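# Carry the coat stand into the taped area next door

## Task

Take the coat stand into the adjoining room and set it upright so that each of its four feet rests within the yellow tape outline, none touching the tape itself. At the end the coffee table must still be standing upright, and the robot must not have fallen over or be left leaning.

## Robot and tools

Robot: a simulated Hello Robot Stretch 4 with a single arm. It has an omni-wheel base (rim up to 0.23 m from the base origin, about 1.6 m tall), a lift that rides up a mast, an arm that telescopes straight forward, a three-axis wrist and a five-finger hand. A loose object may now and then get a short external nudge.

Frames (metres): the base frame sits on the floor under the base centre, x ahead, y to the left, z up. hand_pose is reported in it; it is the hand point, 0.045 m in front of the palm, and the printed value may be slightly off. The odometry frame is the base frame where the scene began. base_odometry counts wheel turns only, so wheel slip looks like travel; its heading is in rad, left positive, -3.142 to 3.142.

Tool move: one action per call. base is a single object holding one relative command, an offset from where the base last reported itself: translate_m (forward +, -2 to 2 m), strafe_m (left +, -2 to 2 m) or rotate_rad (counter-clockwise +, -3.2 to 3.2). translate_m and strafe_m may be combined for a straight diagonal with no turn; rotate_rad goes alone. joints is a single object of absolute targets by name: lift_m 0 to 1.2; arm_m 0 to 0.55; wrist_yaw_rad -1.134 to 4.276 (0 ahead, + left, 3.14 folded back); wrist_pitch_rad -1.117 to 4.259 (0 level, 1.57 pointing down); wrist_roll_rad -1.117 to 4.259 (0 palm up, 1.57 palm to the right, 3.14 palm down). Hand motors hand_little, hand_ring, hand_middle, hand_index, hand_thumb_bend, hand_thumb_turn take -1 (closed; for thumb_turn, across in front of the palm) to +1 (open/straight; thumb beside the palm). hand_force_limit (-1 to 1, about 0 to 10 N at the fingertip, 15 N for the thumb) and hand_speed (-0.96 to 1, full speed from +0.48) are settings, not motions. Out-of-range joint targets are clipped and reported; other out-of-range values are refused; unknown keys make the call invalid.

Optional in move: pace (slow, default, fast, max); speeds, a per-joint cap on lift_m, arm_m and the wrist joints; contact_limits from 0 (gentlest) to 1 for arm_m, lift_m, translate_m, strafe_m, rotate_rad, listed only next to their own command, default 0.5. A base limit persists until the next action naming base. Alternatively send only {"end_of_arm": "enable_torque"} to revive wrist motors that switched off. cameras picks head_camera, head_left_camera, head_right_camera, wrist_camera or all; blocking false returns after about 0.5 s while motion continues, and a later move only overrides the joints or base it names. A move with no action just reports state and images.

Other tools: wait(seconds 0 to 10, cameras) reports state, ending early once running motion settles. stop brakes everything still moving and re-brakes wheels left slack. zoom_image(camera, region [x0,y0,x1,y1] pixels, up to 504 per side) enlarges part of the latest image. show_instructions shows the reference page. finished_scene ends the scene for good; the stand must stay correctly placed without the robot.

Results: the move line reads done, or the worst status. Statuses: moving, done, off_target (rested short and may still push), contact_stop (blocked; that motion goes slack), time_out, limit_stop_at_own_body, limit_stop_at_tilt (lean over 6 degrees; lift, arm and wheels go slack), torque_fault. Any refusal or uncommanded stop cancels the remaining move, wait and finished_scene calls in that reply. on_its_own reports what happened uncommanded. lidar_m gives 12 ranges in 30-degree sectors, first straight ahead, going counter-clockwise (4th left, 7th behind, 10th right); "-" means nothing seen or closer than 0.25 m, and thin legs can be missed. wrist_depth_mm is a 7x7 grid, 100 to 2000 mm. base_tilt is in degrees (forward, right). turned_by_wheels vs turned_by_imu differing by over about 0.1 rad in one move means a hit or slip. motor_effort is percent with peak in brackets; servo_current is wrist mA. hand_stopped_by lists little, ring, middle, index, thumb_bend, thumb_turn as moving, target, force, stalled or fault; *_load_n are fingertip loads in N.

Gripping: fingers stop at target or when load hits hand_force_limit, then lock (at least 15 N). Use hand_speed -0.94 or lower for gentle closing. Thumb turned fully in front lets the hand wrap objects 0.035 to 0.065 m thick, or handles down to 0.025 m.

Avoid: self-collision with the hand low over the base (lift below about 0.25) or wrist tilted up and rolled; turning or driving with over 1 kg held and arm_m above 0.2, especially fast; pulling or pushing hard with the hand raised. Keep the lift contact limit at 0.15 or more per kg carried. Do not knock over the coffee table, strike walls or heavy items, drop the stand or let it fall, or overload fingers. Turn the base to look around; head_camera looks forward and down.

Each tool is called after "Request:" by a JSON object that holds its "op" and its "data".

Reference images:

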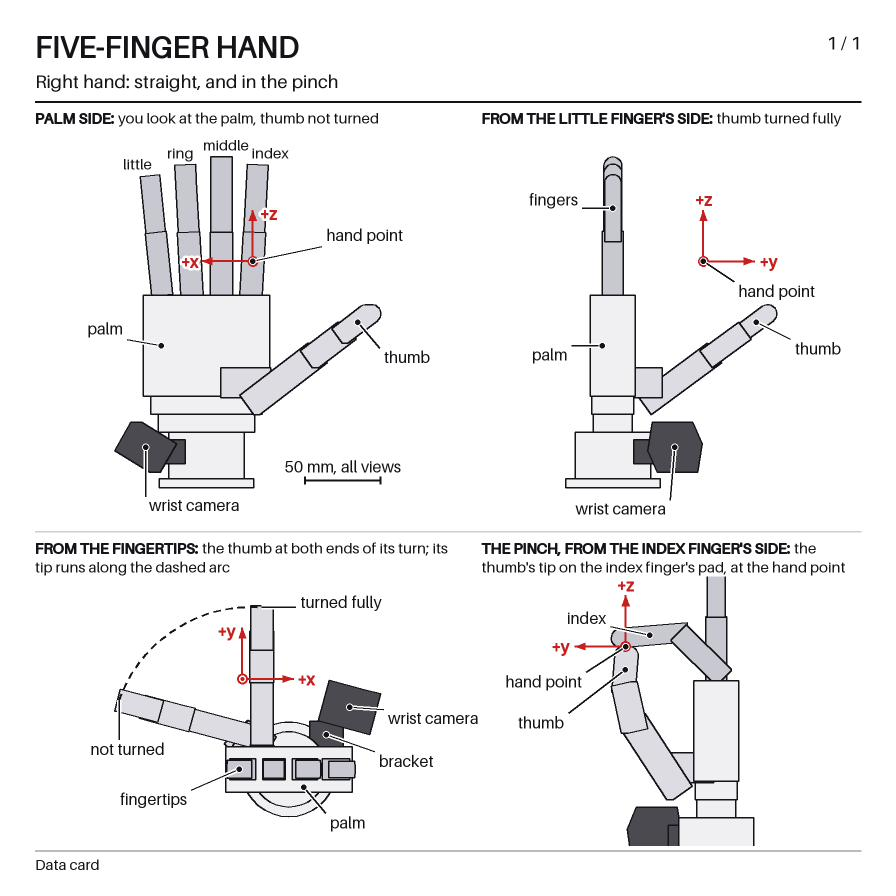

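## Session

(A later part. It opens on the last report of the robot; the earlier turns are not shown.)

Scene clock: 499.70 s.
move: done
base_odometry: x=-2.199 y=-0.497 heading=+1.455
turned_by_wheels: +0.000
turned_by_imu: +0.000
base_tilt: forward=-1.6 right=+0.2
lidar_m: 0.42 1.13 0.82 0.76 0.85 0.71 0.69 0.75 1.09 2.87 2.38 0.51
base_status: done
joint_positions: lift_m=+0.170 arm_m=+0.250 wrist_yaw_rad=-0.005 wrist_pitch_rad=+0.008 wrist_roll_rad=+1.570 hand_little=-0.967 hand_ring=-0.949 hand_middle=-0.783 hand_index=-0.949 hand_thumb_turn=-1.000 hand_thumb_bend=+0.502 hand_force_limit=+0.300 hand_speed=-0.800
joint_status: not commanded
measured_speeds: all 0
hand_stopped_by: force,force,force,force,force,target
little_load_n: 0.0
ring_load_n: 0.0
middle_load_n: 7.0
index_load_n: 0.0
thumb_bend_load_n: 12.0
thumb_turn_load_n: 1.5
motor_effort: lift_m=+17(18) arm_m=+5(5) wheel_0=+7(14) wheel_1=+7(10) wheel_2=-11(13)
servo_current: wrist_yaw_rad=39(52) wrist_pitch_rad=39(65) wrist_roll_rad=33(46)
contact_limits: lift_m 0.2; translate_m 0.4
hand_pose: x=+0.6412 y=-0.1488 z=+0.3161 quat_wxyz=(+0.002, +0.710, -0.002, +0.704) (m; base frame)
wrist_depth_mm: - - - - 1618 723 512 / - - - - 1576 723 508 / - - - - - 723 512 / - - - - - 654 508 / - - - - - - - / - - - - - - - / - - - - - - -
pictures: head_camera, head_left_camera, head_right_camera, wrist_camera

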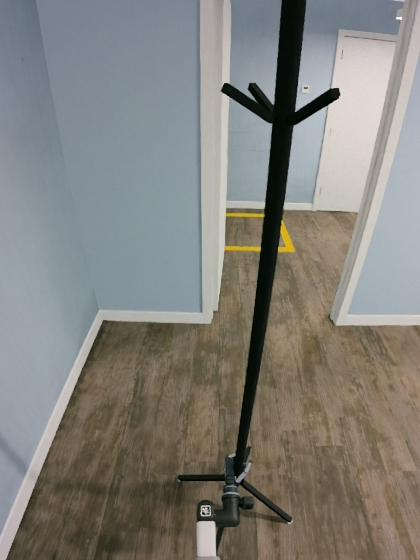

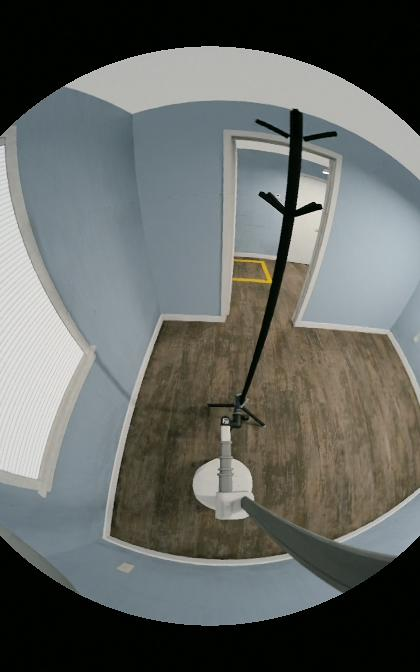

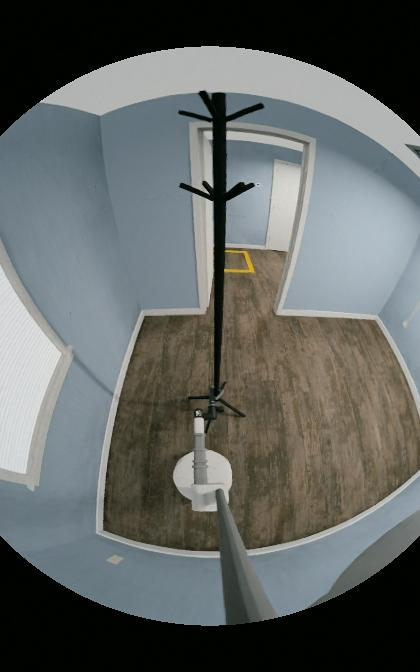

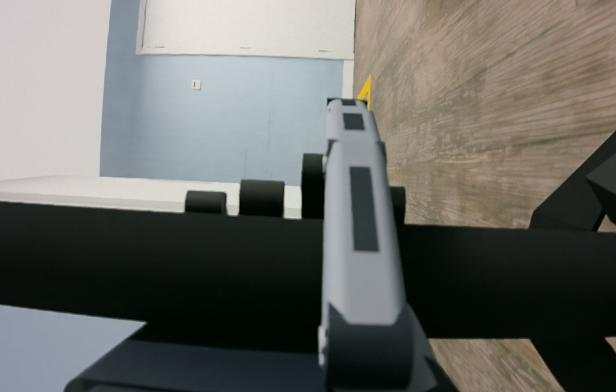

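Request:
{"op": "move", "data": {"base": {"strafe_m": -0.06}, "pace": "slow", "contact_limits": {"strafe_m": 0.4}, "cameras": ["all"]}}

Scene clock: 535.73 s.
move: done
base_odometry: x=-2.140 y=-0.503 heading=+1.457
turned_by_wheels: +0.002
turned_by_imu: +0.001
base_tilt: forward=-1.7 right=+0.3
lidar_m: 0.41 1.20 0.89 0.84 0.94 0.73 0.70 0.75 1.11 2.81 2.41 0.50
base_status: done
joint_positions: lift_m=+0.170 arm_m=+0.250 wrist_yaw_rad=+0.008 wrist_pitch_rad=+0.008 wrist_roll_rad=+1.570 hand_little=-0.967 hand_ring=-0.949 hand_middle=-0.783 hand_index=-0.949 hand_thumb_turn=-1.000 hand_thumb_bend=+0.502 hand_force_limit=+0.300 hand_speed=-0.800
joint_status: not commanded
measured_speeds: all 0
hand_stopped_by: force,force,force,force,force,target
little_load_n: 0.0
ring_load_n: 0.0
middle_load_n: 7.5
index_load_n: 0.0
thumb_bend_load_n: 11.0
thumb_turn_load_n: 1.5
motor_effort: lift_m=+17(17) arm_m=+5(5) wheel_0=+16(22) wheel_1=-1(7) wheel_2=+4(9)
servo_current: wrist_yaw_rad=59(65) wrist_pitch_rad=46(59) wrist_roll_rad=33(46)
contact_limits: lift_m 0.2; strafe_m 0.4
hand_pose: x=+0.6432 y=-0.1458 z=+0.3161 quat_wxyz=(-0.003, +0.710, +0.003, +0.704) (m; base frame)
wrist_depth_mm: - - - - 1576 723 512 / - - - - 1576 723 512 / - - - - - 723 512 / - - 118 - - 661 - / - - - - - - - / - - - - - - - / - - - - - - -
pictures: head_camera, head_left_camera, head_right_camera, wrist_camera

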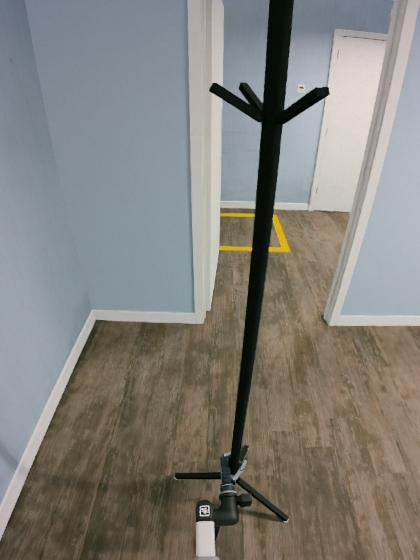

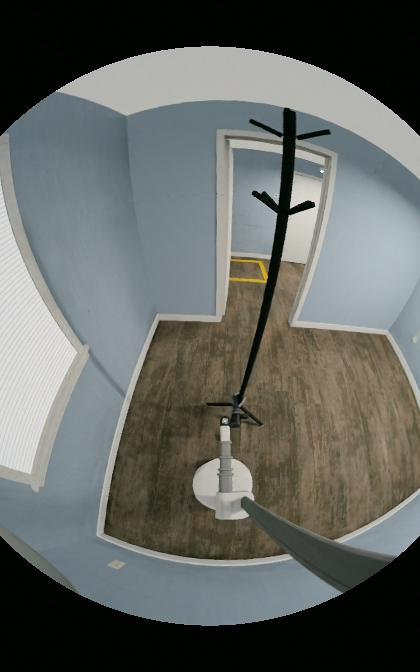

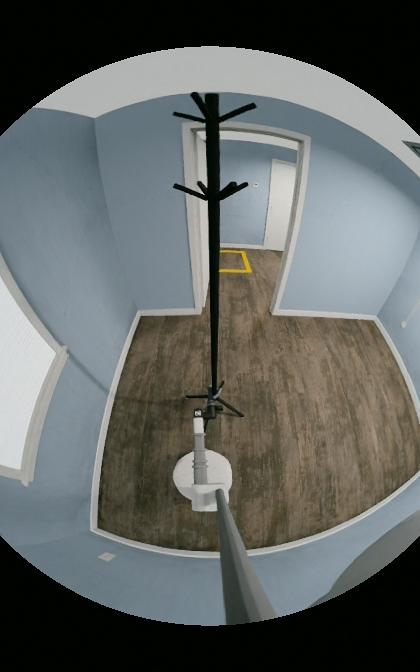

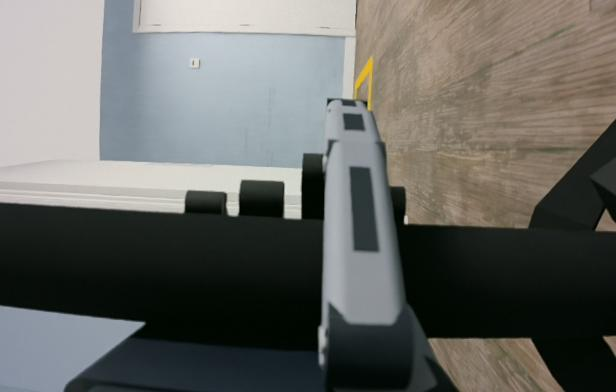

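Request:
{"op": "move", "data": {"base": {"translate_m": 0.2, "strafe_m": -0.19}, "pace": "slow", "contact_limits": {"strafe_m": 0.4, "translate_m": 0.4}, "cameras": ["head_camera", "head_left_camera"]}}

Request:
{"op": "move", "data": {"base": {"translate_m": 0.2, "strafe_m": -0.19}, "pace": "slow", "contact_limits": {"strafe_m": 0.4, "translate_m": 0.4}, "cameras": ["all"]}}

"contact_limits": strafe_m and translate_m are given together and make one move, which takes one limit: state it under one of them only
Scene clock: 547.43 s.
base_odometry: x=-2.140 y=-0.503 heading=+1.457
turned_by_wheels: +0.000
turned_by_imu: -0.001
base_tilt: forward=-1.6 right=+0.3
lidar_m: 0.39 1.19 0.88 0.83 0.95 0.74 0.69 0.77 1.06 2.78 2.40 0.50
base_status: done
joint_positions: lift_m=+0.170 arm_m=+0.250 wrist_yaw_rad=+0.008 wrist_pitch_rad=+0.008 wrist_roll_rad=+1.570 hand_little=-0.967 hand_ring=-0.949 hand_middle=-0.783 hand_index=-0.949 hand_thumb_turn=-1.000 hand_thumb_bend=+0.502 hand_force_limit=+0.300 hand_speed=-0.800
joint_status: not commanded
measured_speeds: all 0
hand_stopped_by: force,force,force,force,force,target
little_load_n: 0.0
ring_load_n: 0.0
middle_load_n: 7.5
index_load_n: 0.0
thumb_bend_load_n: 10.5
thumb_turn_load_n: 1.5
motor_effort: lift_m=+17(17) arm_m=+4(5) wheel_0=+16(22) wheel_1=-1(7) wheel_2=+4(9)
servo_current: wrist_yaw_rad=52(65) wrist_pitch_rad=46(59) wrist_roll_rad=33(46)
contact_limits: lift_m 0.2; strafe_m 0.4
hand_pose: x=+0.6432 y=-0.1458 z=+0.3161 quat_wxyz=(-0.003, +0.710, +0.003, +0.704) (m; base frame)
wrist_depth_mm: - - - - 1618 723 508 / - - - - 1576 732 508 / - - - - - 723 512 / - - 118 - - 661 - / - - - - - - - / - - - - - - - / - - - - - - -
pictures: none

not run: a call was refused earlier in this reply.

Request:
{"op": "move", "data": {"base": {"translate_m": 0.2, "strafe_m": -0.19}, "pace": "slow", "cameras": ["head_camera"]}}

Request:
{"op": "move", "data": {"base": {"translate_m": 0.2, "strafe_m": -0.19}, "pace": "slow", "cameras": ["all"]}}

Scene clock: 556.23 s.
move: done
base_odometry: x=-1.929 y=-0.326 heading=+1.458
turned_by_wheels: +0.001
turned_by_imu: +0.000
base_tilt: forward=-1.6 right=+0.2
lidar_m: 0.42 1.47 1.06 1.01 1.10 0.93 0.91 0.98 1.42 2.62 2.08 0.49
base_status: done
joint_positions: lift_m=+0.170 arm_m=+0.250 wrist_yaw_rad=+0.007 wrist_pitch_rad=+0.008 wrist_roll_rad=+1.570 hand_little=-0.967 hand_ring=-0.949 hand_middle=-0.783 hand_index=-0.949 hand_thumb_turn=-1.000 hand_thumb_bend=+0.502 hand_force_limit=+0.300 hand_speed=-0.800
joint_status: not commanded
measured_speeds: all 0
hand_stopped_by: force,force,force,force,force,target
little_load_n: 0.0
ring_load_n: 0.0
middle_load_n: 7.5
index_load_n: 0.0
thumb_bend_load_n: 11.5
thumb_turn_load_n: 2.0
motor_effort: lift_m=+17(18) arm_m=+5(5) wheel_0=+14(22) wheel_1=-1(5) wheel_2=-3(9)
servo_current: wrist_yaw_rad=59(65) wrist_pitch_rad=46(59) wrist_roll_rad=39(46)
contact_limits: lift_m 0.2
hand_pose: x=+0.6431 y=-0.1460 z=+0.3161 quat_wxyz=(-0.002, +0.710, +0.003, +0.704) (m; base frame)
wrist_depth_mm: - - - - 1576 723 508 / - - - - 1537 723 512 / - - - - - 715 508 / - - - - - 668 508 / - - - - - - - / - - - - - - - / - - - - - - -
pictures: head_camera

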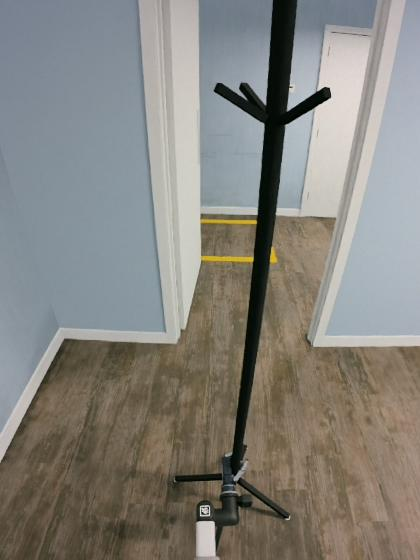

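Scene clock: 560.23 s.
move: done
base_odometry: x=-1.718 y=-0.149 heading=+1.458
turned_by_wheels: +0.001
turned_by_imu: +0.001
base_tilt: forward=-1.7 right=+0.2
lidar_m: 0.40 1.41 1.28 1.19 1.27 1.16 1.13 1.20 1.70 2.47 1.78 0.49
base_status: done
joint_positions: lift_m=+0.170 arm_m=+0.250 wrist_yaw_rad=+0.006 wrist_pitch_rad=+0.008 wrist_roll_rad=+1.570 hand_little=-0.967 hand_ring=-0.949 hand_middle=-0.783 hand_index=-0.949 hand_thumb_turn=-1.000 hand_thumb_bend=+0.502 hand_force_limit=+0.300 hand_speed=-0.800
joint_status: not commanded
measured_speeds: all 0
hand_stopped_by: force,force,force,force,force,target
little_load_n: 0.0
ring_load_n: 0.0
middle_load_n: 7.5
index_load_n: 0.0
thumb_bend_load_n: 11.5
thumb_turn_load_n: 2.0
motor_effort: lift_m=+17(18) arm_m=+5(5) wheel_0=+15(21) wheel_1=-2(5) wheel_2=-4(8)
servo_current: wrist_yaw_rad=46(59) wrist_pitch_rad=52(59) wrist_roll_rad=39(46)
contact_limits: lift_m 0.2
hand_pose: x=+0.6429 y=-0.1462 z=+0.3161 quat_wxyz=(-0.002, +0.710, +0.003, +0.704) (m; base frame)
wrist_depth_mm: - - - - 1618 723 508 / - - - - 1537 723 508 / - - - - - 723 512 / - - - - - 661 508 / - - - - - - - / - - - - - - - / - - - - - - -
pictures: head_camera, head_left_camera, head_right_camera, wrist_camera

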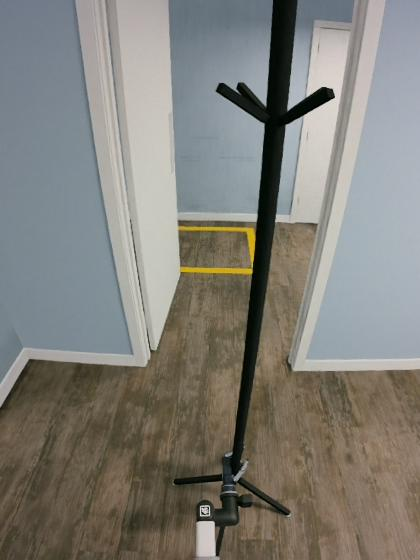

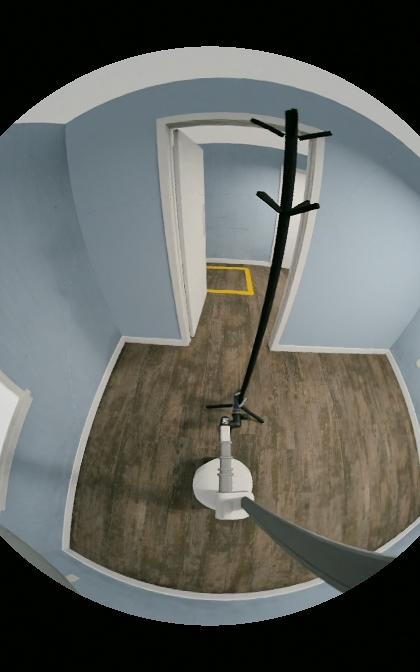

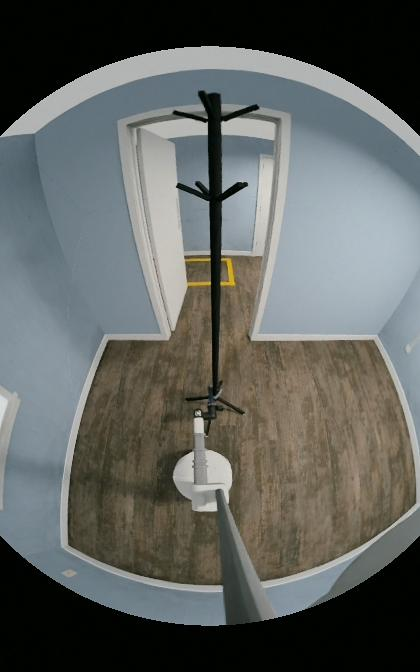

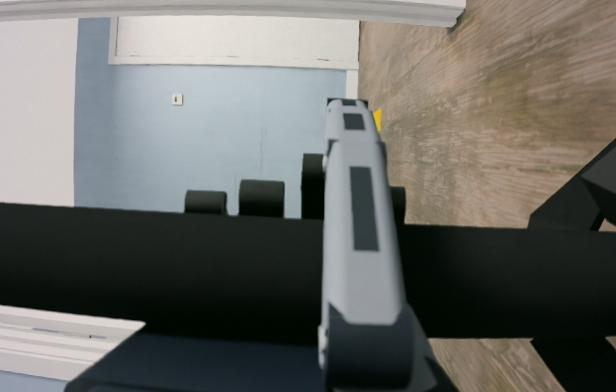

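Request:
{"op": "move", "data": {"base": {"translate_m": 0.6, "strafe_m": -0.03}, "pace": "slow", "cameras": ["all"]}}

Scene clock: 608.27 s.
move: done
base_odometry: x=-1.621 y=+0.443 heading=+1.459
turned_by_wheels: +0.000
turned_by_imu: -0.005
base_tilt: forward=-1.6 right=+0.4
lidar_m: 0.43 0.86 1.14 1.23 1.29 1.76 1.69 1.84 2.56 2.41 1.02 0.49
base_status: done
joint_positions: lift_m=+0.170 arm_m=+0.250 wrist_yaw_rad=-0.006 wrist_pitch_rad=+0.008 wrist_roll_rad=+1.570 hand_little=-0.967 hand_ring=-0.949 hand_middle=-0.783 hand_index=-0.949 hand_thumb_turn=-1.000 hand_thumb_bend=+0.502 hand_force_limit=+0.300 hand_speed=-0.800
joint_status: not commanded
measured_speeds: all 0
hand_stopped_by: force,force,force,force,force,target
little_load_n: 0.0
ring_load_n: 0.0
middle_load_n: 7.0
index_load_n: 0.0
thumb_bend_load_n: 11.0
thumb_turn_load_n: 1.0
motor_effort: lift_m=+17(18) arm_m=+5(5) wheel_0=+8(16) wheel_1=+6(10) wheel_2=-9(15)
servo_current: wrist_yaw_rad=52(59) wrist_pitch_rad=52(59) wrist_roll_rad=33(46)
contact_limits: lift_m 0.2
hand_pose: x=+0.6412 y=-0.1489 z=+0.3161 quat_wxyz=(+0.002, +0.710, -0.002, +0.704) (m; base frame)
wrist_depth_mm: - - - - 1618 723 508 / - - - - 1537 723 512 / - - - - - 715 508 / - - - - - 654 512 / - - - - - - - / - - - - - - - / - - - - - - -
pictures: head_camera, head_left_camera, head_right_camera, wrist_camera

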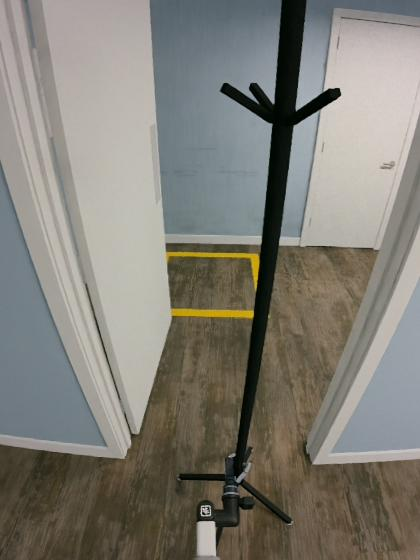

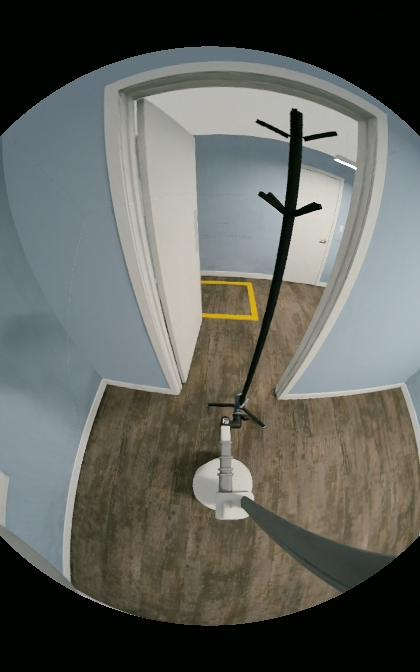

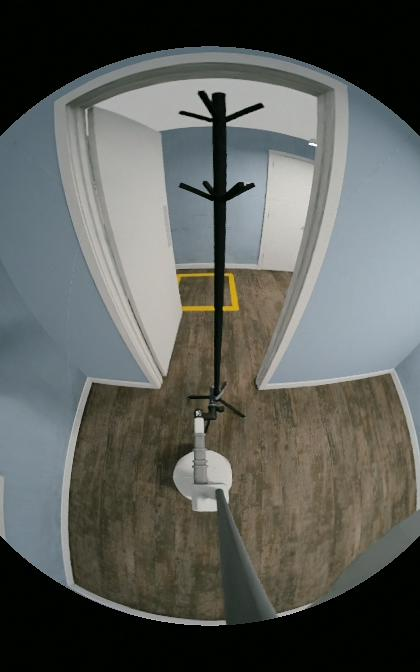

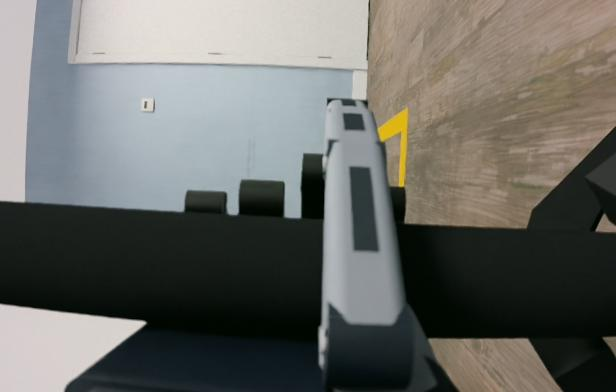

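Request:
{"op": "move", "data": {"base": {"translate_m": 0.8, "strafe_m": -0.03}, "pace": "slow", "cameras": ["all"]}}

Scene clock: 627.43 s.
move: done
base_odometry: x=-1.502 y=+1.234 heading=+1.459
turned_by_wheels: +0.000
turned_by_imu: -0.007
base_tilt: forward=-1.7 right=+0.4
lidar_m: 0.45 0.47 0.37 0.37 1.31 1.82 2.50 2.67 2.56 0.45 2.01 0.49
base_status: done
joint_positions: lift_m=+0.170 arm_m=+0.250 wrist_yaw_rad=-0.006 wrist_pitch_rad=+0.008 wrist_roll_rad=+1.570 hand_little=-0.967 hand_ring=-0.949 hand_middle=-0.783 hand_index=-0.949 hand_thumb_turn=-1.000 hand_thumb_bend=+0.502 hand_force_limit=+0.300 hand_speed=-0.800
joint_status: not commanded
measured_speeds: all 0
hand_stopped_by: force,force,force,force,force,target
little_load_n: 0.0
ring_load_n: 0.0
middle_load_n: 7.0
index_load_n: 0.0
thumb_bend_load_n: 11.0
thumb_turn_load_n: 2.0
motor_effort: lift_m=+17(18) arm_m=+4(5) wheel_0=+8(12) wheel_1=+5(9) wheel_2=-10(16)
servo_current: wrist_yaw_rad=52(59) wrist_pitch_rad=52(65) wrist_roll_rad=33(46)
contact_limits: lift_m 0.2
hand_pose: x=+0.6411 y=-0.1490 z=+0.3161 quat_wxyz=(+0.002, +0.710, -0.002, +0.704) (m; base frame)
wrist_depth_mm: - - - - 1576 788 508 / - - - - 1537 778 508 / - - - - - 778 504 / - - 118 - - 707 - / - - - - - - - / - - - - - - - / - - - - - - -
pictures: head_camera, head_left_camera, head_right_camera, wrist_camera

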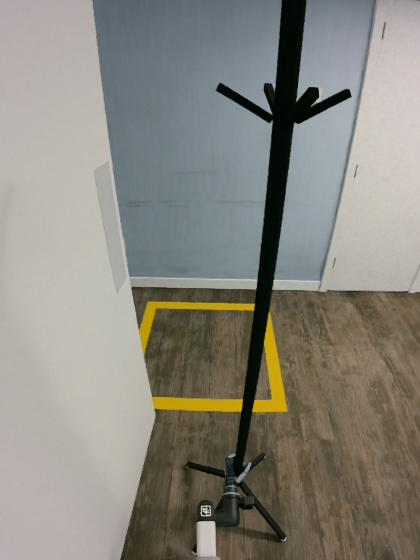

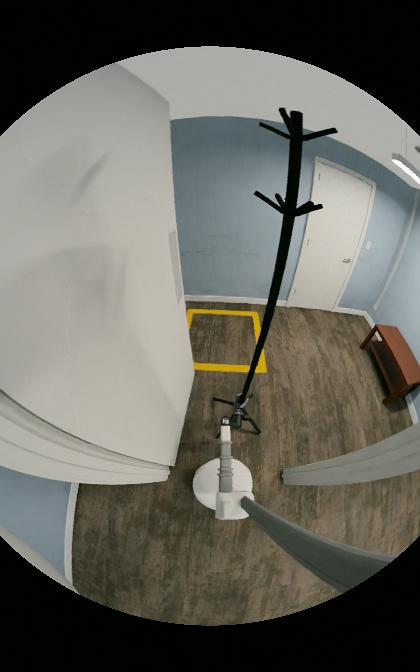

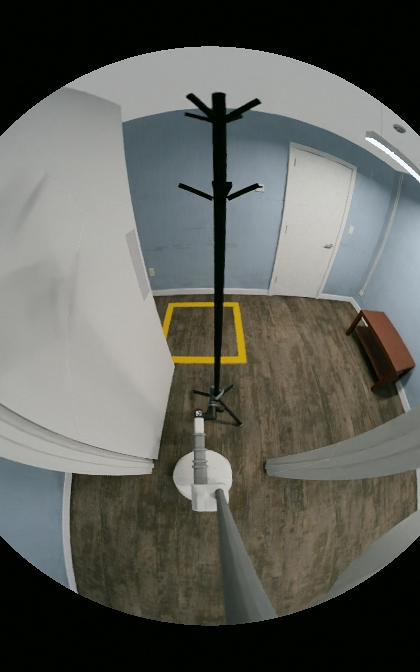

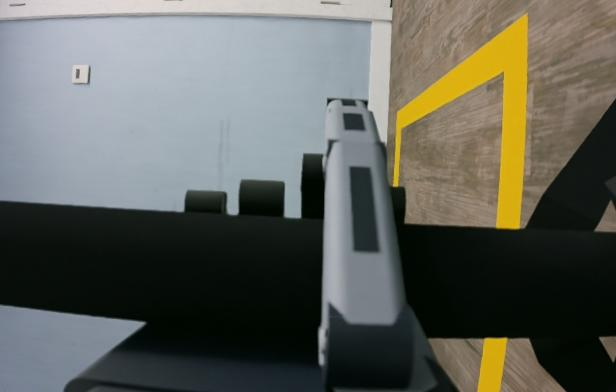

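Request:
{"op": "move", "data": {"base": {"translate_m": 0.6, "strafe_m": -0.02}, "pace": "slow", "cameras": ["all"]}}

Scene clock: 658.90 s.
move: done
base_odometry: x=-1.416 y=+1.828 heading=+1.459
turned_by_wheels: +0.000
turned_by_imu: -0.006
base_tilt: forward=-1.4 right=+0.2
lidar_m: 0.45 0.40 0.32 0.28 0.35 0.53 3.13 0.67 0.71 1.90 2.03 0.49
base_status: done
joint_positions: lift_m=+0.170 arm_m=+0.250 wrist_yaw_rad=-0.006 wrist_pitch_rad=+0.008 wrist_roll_rad=+1.570 hand_little=-0.967 hand_ring=-0.949 hand_middle=-0.783 hand_index=-0.949 hand_thumb_turn=-1.000 hand_thumb_bend=+0.502 hand_force_limit=+0.300 hand_speed=-0.800
joint_status: not commanded
measured_speeds: all 0
hand_stopped_by: force,force,force,force,force,target
little_load_n: 0.0
ring_load_n: 0.0
middle_load_n: 7.0
index_load_n: 0.0
thumb_bend_load_n: 11.0
thumb_turn_load_n: 1.5
motor_effort: lift_m=+17(17) arm_m=+5(5) wheel_0=+7(12) wheel_1=+6(10) wheel_2=-9(17)
servo_current: wrist_yaw_rad=46(59) wrist_pitch_rad=39(65) wrist_roll_rad=33(46)
contact_limits: lift_m 0.2
hand_pose: x=+0.6411 y=-0.1490 z=+0.3161 quat_wxyz=(+0.002, +0.710, -0.002, +0.704) (m; base frame)
wrist_depth_mm: - - - - 1118 778 508 / - - - - 1118 668 508 / - - - - - 715 508 / - - 118 - - 661 - / - - - - - - - / - - - - - - - / - - - - - - -
pictures: head_camera, head_left_camera, head_right_camera, wrist_camera

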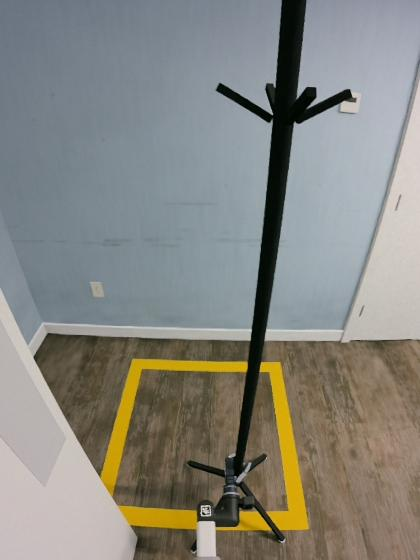

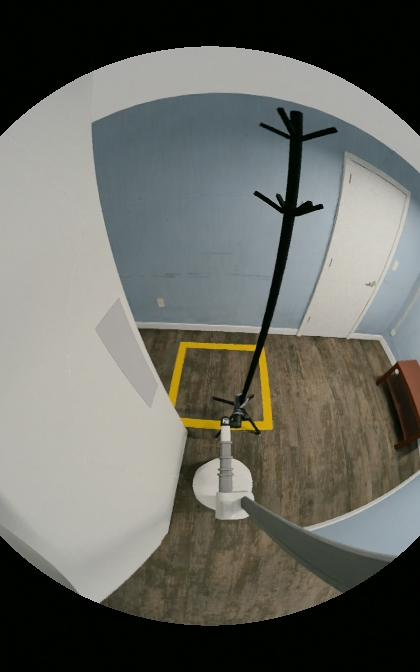

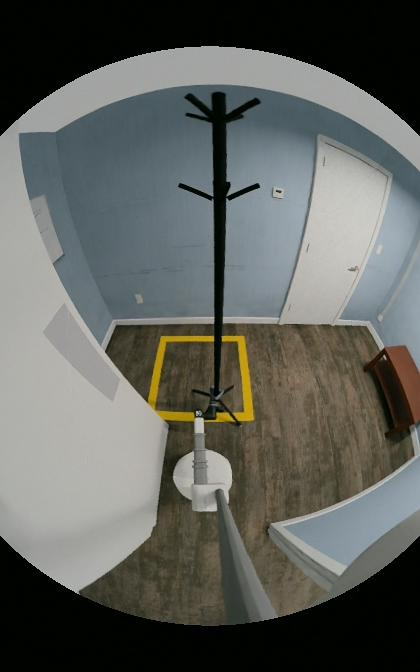

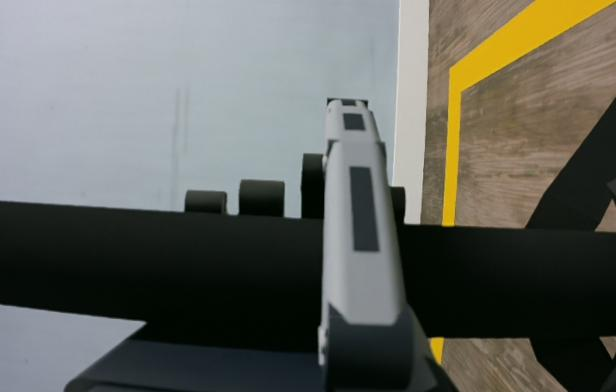

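Request:
{"op": "move", "data": {"base": {"rotate_rad": 0.05}, "pace": "slow", "cameras": ["head_camera"]}}

Request:
{"op": "move", "data": {"base": {"rotate_rad": 0.05}, "pace": "slow"}}

Request:
{"op": "move", "data": {"base": {"rotate_rad": 0.05}, "pace": "slow"}}

Request:
{"op": "move", "data": {"base": {"rotate_rad": 0.05}, "pace": "slow", "cameras": ["all"]}}

Scene clock: 667.83 s.
move: done
base_odometry: x=-1.416 y=+1.828 heading=+1.508
turned_by_wheels: +0.048
turned_by_imu: +0.046
base_tilt: forward=-1.5 right=+0.1
lidar_m: 0.48 0.36 0.29 0.29 0.34 0.55 3.12 0.67 0.75 1.91 2.04 0.50
base_status: done
joint_positions: lift_m=+0.170 arm_m=+0.250 wrist_yaw_rad=-0.007 wrist_pitch_rad=+0.008 wrist_roll_rad=+1.570 hand_little=-0.967 hand_ring=-0.949 hand_middle=-0.783 hand_index=-0.949 hand_thumb_turn=-1.000 hand_thumb_bend=+0.502 hand_force_limit=+0.300 hand_speed=-0.800
joint_status: not commanded
measured_speeds: all 0
hand_stopped_by: force,force,force,force,force,target
little_load_n: 0.0
ring_load_n: 0.5
middle_load_n: 7.5
index_load_n: 0.5
thumb_bend_load_n: 10.5
thumb_turn_load_n: 2.0
motor_effort: lift_m=+17(17) arm_m=+4(5) wheel_0=-9(19) wheel_1=-6(10) wheel_2=-7(18)
servo_current: wrist_yaw_rad=59(72) wrist_pitch_rad=52(59) wrist_roll_rad=33(52)
contact_limits: lift_m 0.2
hand_pose: x=+0.6410 y=-0.1492 z=+0.3160 quat_wxyz=(+0.003, +0.710, -0.002, +0.704) (m; base frame)
wrist_depth_mm: - - - - 1098 788 508 / - - - - 1098 715 508 / - - - - - 668 512 / - - 113 - - 654 - / - - - - - - - / - - - - - - - / - - - - - - -
pictures: head_camera

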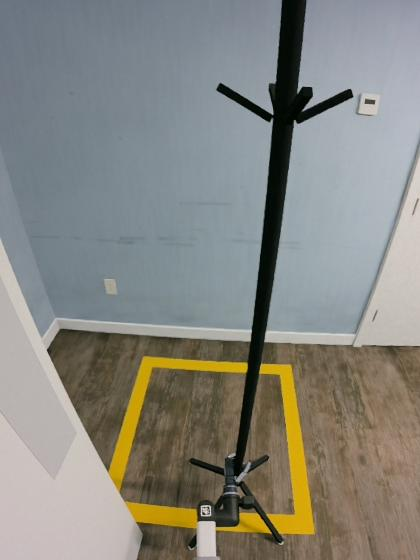

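Scene clock: 668.73 s.
move: done
base_odometry: x=-1.416 y=+1.828 heading=+1.556
turned_by_wheels: +0.049
turned_by_imu: +0.047
base_tilt: forward=-1.6 right=+0.3
lidar_m: 0.51 0.34 0.30 0.28 0.34 0.67 3.12 0.67 0.82 1.90 2.00 0.51
base_status: done
joint_positions: lift_m=+0.170 arm_m=+0.250 wrist_yaw_rad=-0.002 wrist_pitch_rad=+0.008 wrist_roll_rad=+1.570 hand_little=-0.967 hand_ring=-0.949 hand_middle=-0.783 hand_index=-0.949 hand_thumb_turn=-1.000 hand_thumb_bend=+0.502 hand_force_limit=+0.300 hand_speed=-0.800
joint_status: not commanded
measured_speeds: all 0
hand_stopped_by: force,force,force,force,force,target
little_load_n: 0.0
ring_load_n: 0.0
middle_load_n: 8.0
index_load_n: 0.0
thumb_bend_load_n: 10.0
thumb_turn_load_n: 1.5
motor_effort: lift_m=+17(18) arm_m=+5(5) wheel_0=-6(20) wheel_1=-5(12) wheel_2=-6(14)
servo_current: wrist_yaw_rad=46(65) wrist_pitch_rad=46(52) wrist_roll_rad=33(46)
contact_limits: lift_m 0.2
hand_pose: x=+0.6417 y=-0.1481 z=+0.3160 quat_wxyz=(+0.001, +0.710, -0.001, +0.704) (m; base frame)
wrist_depth_mm: - - - - - 732 508 / - - - - 1060 715 512 / - - - - - 668 512 / - - 114 - - 661 - / - - - - - - - / - - - - - - - / - - - - - - -
pictures: none

Scene clock: 669.73 s.
move: done
base_odometry: x=-1.416 y=+1.828 heading=+1.605
turned_by_wheels: +0.048
turned_by_imu: +0.047
base_tilt: forward=-1.6 right=+0.3
lidar_m: 0.46 0.37 0.28 0.31 0.37 2.74 3.12 0.69 0.88 1.91 1.93 0.50
base_status: done
joint_positions: lift_m=+0.170 arm_m=+0.250 wrist_yaw_rad=-0.003 wrist_pitch_rad=+0.008 wrist_roll_rad=+1.570 hand_little=-0.967 hand_ring=-0.949 hand_middle=-0.783 hand_index=-0.949 hand_thumb_turn=-1.000 hand_thumb_bend=+0.502 hand_force_limit=+0.300 hand_speed=-0.800
joint_status: not commanded
measured_speeds: translate_m=+0.000 strafe_m=+0.000 rotate_rad=+0.000 lift_m=+0.000 arm_m=+0.000 wrist_yaw_rad=+0.012 wrist_pitch_rad=+0.000 wrist_roll_rad=+0.000
hand_stopped_by: force,force,force,force,force,target
little_load_n: 0.0
ring_load_n: 1.5
middle_load_n: 7.5
index_load_n: 1.0
thumb_bend_load_n: 10.0
thumb_turn_load_n: 1.5
motor_effort: lift_m=+17(18) arm_m=+4(5) wheel_0=-9(15) wheel_1=-6(10) wheel_2=-5(14)
servo_current: wrist_yaw_rad=52(72) wrist_pitch_rad=52(59) wrist_roll_rad=39(46)
contact_limits: lift_m 0.2
hand_pose: x=+0.6415 y=-0.1484 z=+0.3160 quat_wxyz=(+0.001, +0.710, -0.001, +0.704) (m; base frame)
wrist_depth_mm: - - - - - 723 508 / - - - - 1060 723 512 / - - - - - 668 512 / - - 113 - - 654 - / - - - - - - - / - - - - - - - / - - - - - - -
pictures: none

Scene clock: 670.57 s.
move: done
base_odometry: x=-1.415 y=+1.828 heading=+1.653
turned_by_wheels: +0.048
turned_by_imu: +0.047
base_tilt: forward=-1.6 right=+0.4
lidar_m: 0.48 0.35 0.30 0.30 0.35 2.75 3.11 0.69 0.96 1.91 1.85 0.51
base_status: done
joint_positions: lift_m=+0.170 arm_m=+0.250 wrist_yaw_rad=-0.004 wrist_pitch_rad=+0.008 wrist_roll_rad=+1.570 hand_little=-0.967 hand_ring=-0.949 hand_middle=-0.783 hand_index=-0.949 hand_thumb_turn=-1.000 hand_thumb_bend=+0.502 hand_force_limit=+0.300 hand_speed=-0.800
joint_status: not commanded
measured_speeds: translate_m=+0.000 strafe_m=+0.000 rotate_rad=+0.000 lift_m=+0.000 arm_m=+0.000 wrist_yaw_rad=+0.018 wrist_pitch_rad=+0.000 wrist_roll_rad=+0.000
hand_stopped_by: force,force,force,force,force,target
little_load_n: 0.0
ring_load_n: 1.5
middle_load_n: 7.5
index_load_n: 1.0
thumb_bend_load_n: 10.5
thumb_turn_load_n: 2.0
motor_effort: lift_m=+17(18) arm_m=+4(4) wheel_0=-8(18) wheel_1=-6(10) wheel_2=-6(14)
servo_current: wrist_yaw_rad=46(72) wrist_pitch_rad=52(52) wrist_roll_rad=39(46)
contact_limits: lift_m 0.2
hand_pose: x=+0.6414 y=-0.1485 z=+0.3161 quat_wxyz=(+0.002, +0.710, -0.001, +0.704) (m; base frame)
wrist_depth_mm: - - - - - 723 512 / - - - - 1078 723 512 / - - - - - 661 512 / - - 113 - - 661 - / - - - - - - - / - - - - - - - / - - - - - - -
pictures: head_camera, head_left_camera, head_right_camera, wrist_camera

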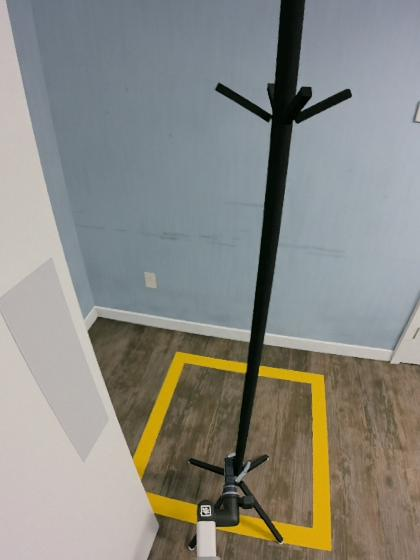

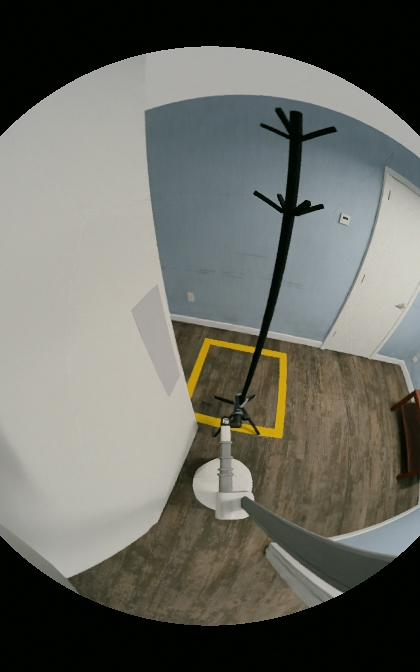

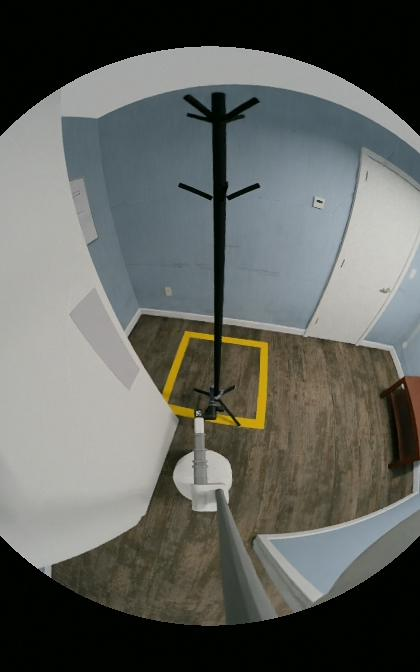

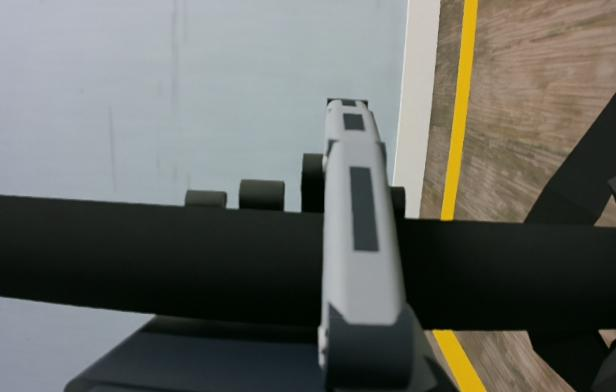

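Request:
{"op": "zoom_image", "data": {"camera": "head_camera", "region": [110, 330, 350, 560]}}

Scaled by 2.100 from the camera's 420x560 image, which has a finer 1200x1600 frame.

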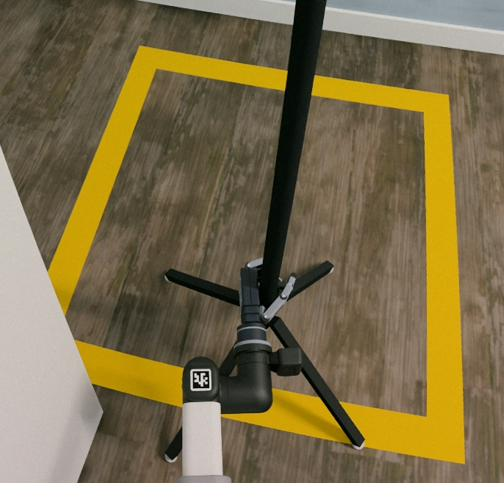

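Request:
{"op": "move", "data": {"base": {"translate_m": 0.08, "strafe_m": -0.036}, "pace": "slow"}}

Request:
{"op": "move", "data": {"joints": {"arm_m": 0.40}, "pace": "slow", "cameras": ["all"]}}

Request:
{"op": "zoom_image", "data": {"camera": "head_camera", "region": [110, 330, 350, 560]}}

Scene clock: 697.00 s.
move: done
base_odometry: x=-1.386 y=+1.910 heading=+1.654
turned_by_wheels: +0.001
turned_by_imu: +0.000
base_tilt: forward=-1.6 right=+0.3
lidar_m: 0.47 0.36 0.31 0.30 0.39 2.90 3.19 0.74 1.11 1.88 1.77 0.49
base_status: done
joint_positions: lift_m=+0.170 arm_m=+0.250 wrist_yaw_rad=-0.004 wrist_pitch_rad=+0.008 wrist_roll_rad=+1.570 hand_little=-0.967 hand_ring=-0.949 hand_middle=-0.783 hand_index=-0.949 hand_thumb_turn=-1.000 hand_thumb_bend=+0.502 hand_force_limit=+0.300 hand_speed=-0.800
joint_status: not commanded
measured_speeds: all 0
hand_stopped_by: force,force,force,force,force,target
little_load_n: 0.0
ring_load_n: 0.0
middle_load_n: 7.0
index_load_n: 0.0
thumb_bend_load_n: 11.0
thumb_turn_load_n: 1.5
motor_effort: lift_m=+17(18) arm_m=+4(4) wheel_0=+13(16) wheel_1=+7(10) wheel_2=-7(13)
servo_current: wrist_yaw_rad=46(52) wrist_pitch_rad=52(59) wrist_roll_rad=39(46)
contact_limits: lift_m 0.2
hand_pose: x=+0.6414 y=-0.1486 z=+0.3161 quat_wxyz=(+0.002, +0.710, -0.001, +0.704) (m; base frame)
wrist_depth_mm: - - - - 960 676 512 / - - - - 976 668 508 / - - - - - 668 508 / - - 118 - - 661 - / - - - - - - - / - - - - - - - / - - - - - - -
pictures: none

Scene clock: 699.77 s.
move: done
base_odometry: x=-1.386 y=+1.910 heading=+1.654
turned_by_wheels: +0.000
turned_by_imu: -0.001
base_tilt: forward=-1.7 right=+0.4
lidar_m: 0.61 0.35 0.31 0.31 0.38 2.89 3.20 0.73 1.08 1.88 1.75 0.67
base_status: not commanded
joint_positions: lift_m=+0.170 arm_m=+0.399 wrist_yaw_rad=-0.006 wrist_pitch_rad=+0.008 wrist_roll_rad=+1.570 hand_little=-0.967 hand_ring=-0.949 hand_middle=-0.783 hand_index=-0.949 hand_thumb_turn=-1.000 hand_thumb_bend=+0.502 hand_force_limit=+0.300 hand_speed=-0.800
joint_status: all done
measured_speeds: all 0
hand_stopped_by: force,force,force,force,force,target
little_load_n: 0.0
ring_load_n: 0.0
middle_load_n: 7.0
index_load_n: 0.0
thumb_bend_load_n: 11.5
thumb_turn_load_n: 1.5
motor_effort: lift_m=+17(18) arm_m=+12(14) wheel_0=+9(13) wheel_1=+6(7) wheel_2=-7(7)
servo_current: wrist_yaw_rad=52(52) wrist_pitch_rad=46(59) wrist_roll_rad=33(46)
contact_limits: lift_m 0.2
hand_pose: x=+0.7905 y=-0.1489 z=+0.3161 quat_wxyz=(+0.002, +0.710, -0.002, +0.704) (m; base frame)
wrist_depth_mm: - - - - - 788 512 / - - - - 842 732 512 / - - - - - 778 508 / - - 118 - - 707 - / - - - - - - - / - - - - - - - / - - - - - - -
pictures: head_camera, head_left_camera, head_right_camera, wrist_camera

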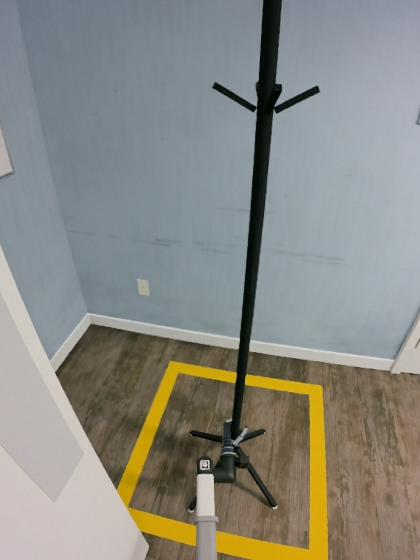

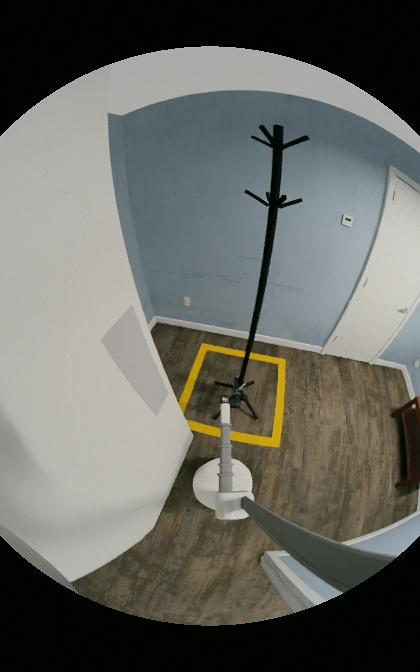

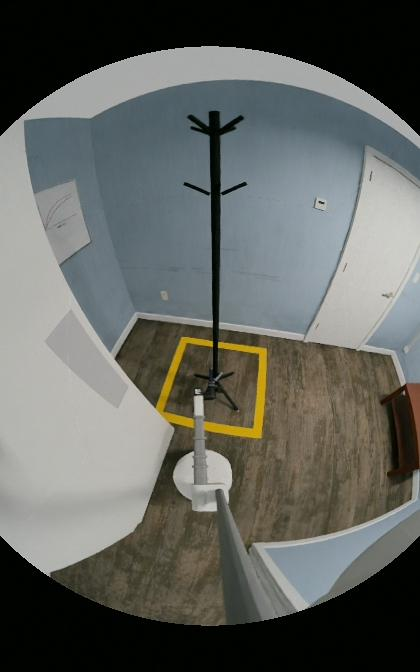

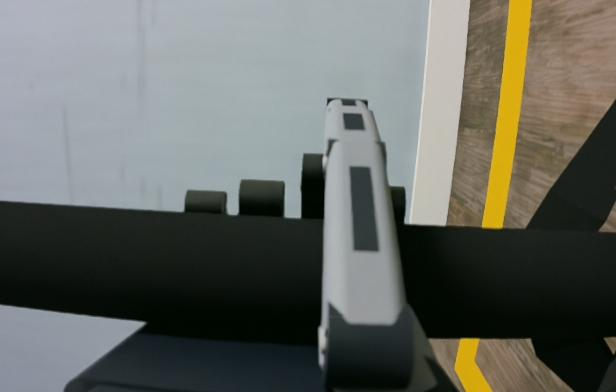

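Scaled by 2.100 from the camera's 420x560 image, which has a finer 1200x1600 frame.

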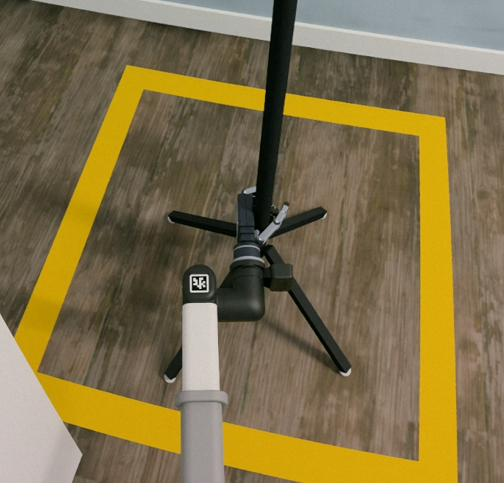

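Request:
{"op": "move", "data": {"joints": {"arm_m": 0.51}, "pace": "slow", "cameras": ["all"]}}

Request:
{"op": "zoom_image", "data": {"camera": "head_camera", "region": [110, 330, 350, 560]}}

Scene clock: 707.23 s.
move: done
base_odometry: x=-1.386 y=+1.910 heading=+1.654
turned_by_wheels: +0.000
turned_by_imu: -0.002
base_tilt: forward=-1.6 right=+0.4
lidar_m: 0.71 0.38 0.30 0.29 0.38 2.89 3.20 0.72 1.12 1.87 1.75 0.75
base_status: not commanded
joint_positions: lift_m=+0.170 arm_m=+0.509 wrist_yaw_rad=-0.006 wrist_pitch_rad=+0.008 wrist_roll_rad=+1.570 hand_little=-0.967 hand_ring=-0.949 hand_middle=-0.783 hand_index=-0.949 hand_thumb_turn=-1.000 hand_thumb_bend=+0.502 hand_force_limit=+0.300 hand_speed=-0.800
joint_status: all done
measured_speeds: all 0
hand_stopped_by: force,force,force,force,force,target
little_load_n: 0.0
ring_load_n: 0.0
middle_load_n: 7.5
index_load_n: 0.0
thumb_bend_load_n: 11.5
thumb_turn_load_n: 1.5
motor_effort: lift_m=+17(18) arm_m=+12(14) wheel_0=+8(9) wheel_1=+6(6) wheel_2=-7(7)
servo_current: wrist_yaw_rad=46(59) wrist_pitch_rad=46(52) wrist_roll_rad=39(46)
contact_limits: lift_m 0.2
hand_pose: x=+0.9005 y=-0.1490 z=+0.3161 quat_wxyz=(+0.002, +0.710, -0.002, +0.704) (m; base frame)
wrist_depth_mm: - - - - - 668 - / - - - - - 668 - / - - - - - 661 477 / - - 118 - - 707 - / - - - - - - - / - - - - - - - / - - - - - - -
pictures: head_camera, head_left_camera, head_right_camera, wrist_camera

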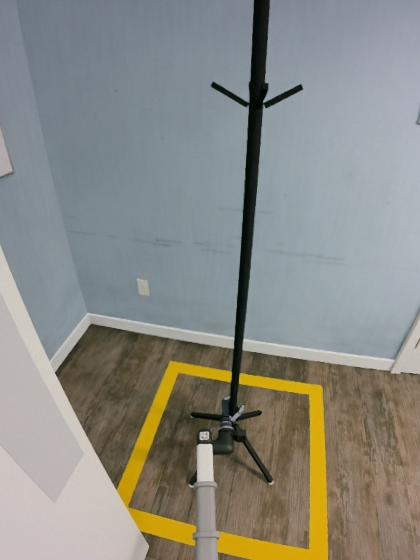

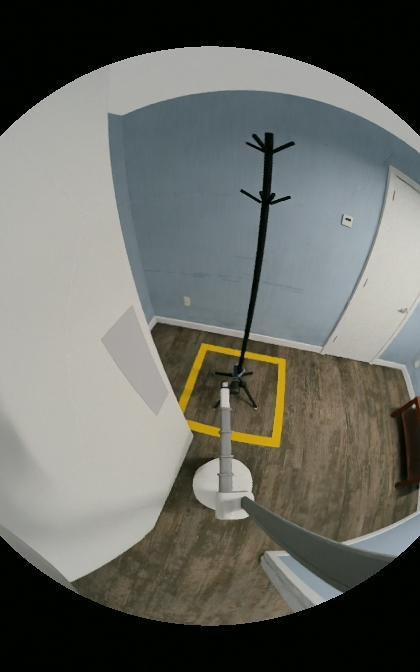

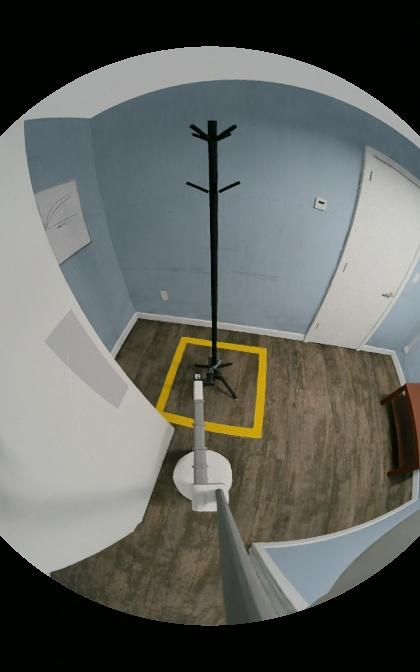

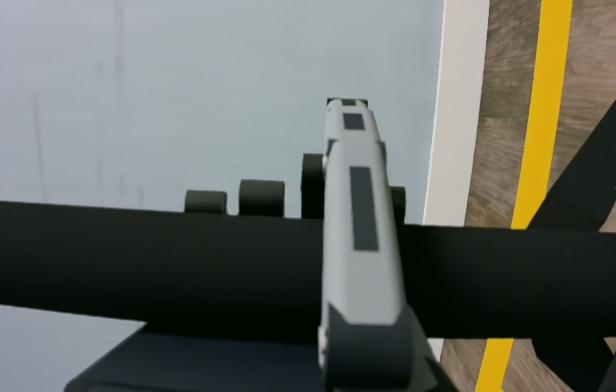

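Scaled by 2.100 from the camera's 420x560 image, which has a finer 1200x1600 frame.

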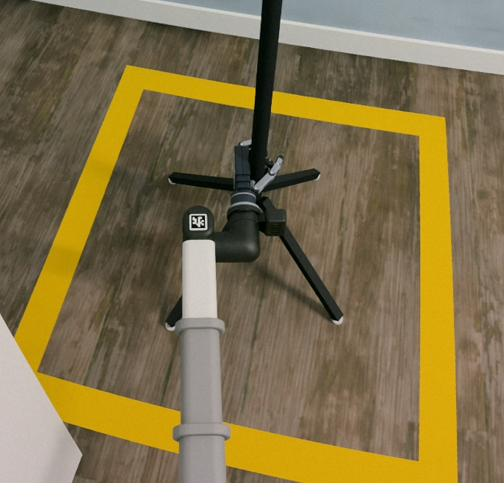

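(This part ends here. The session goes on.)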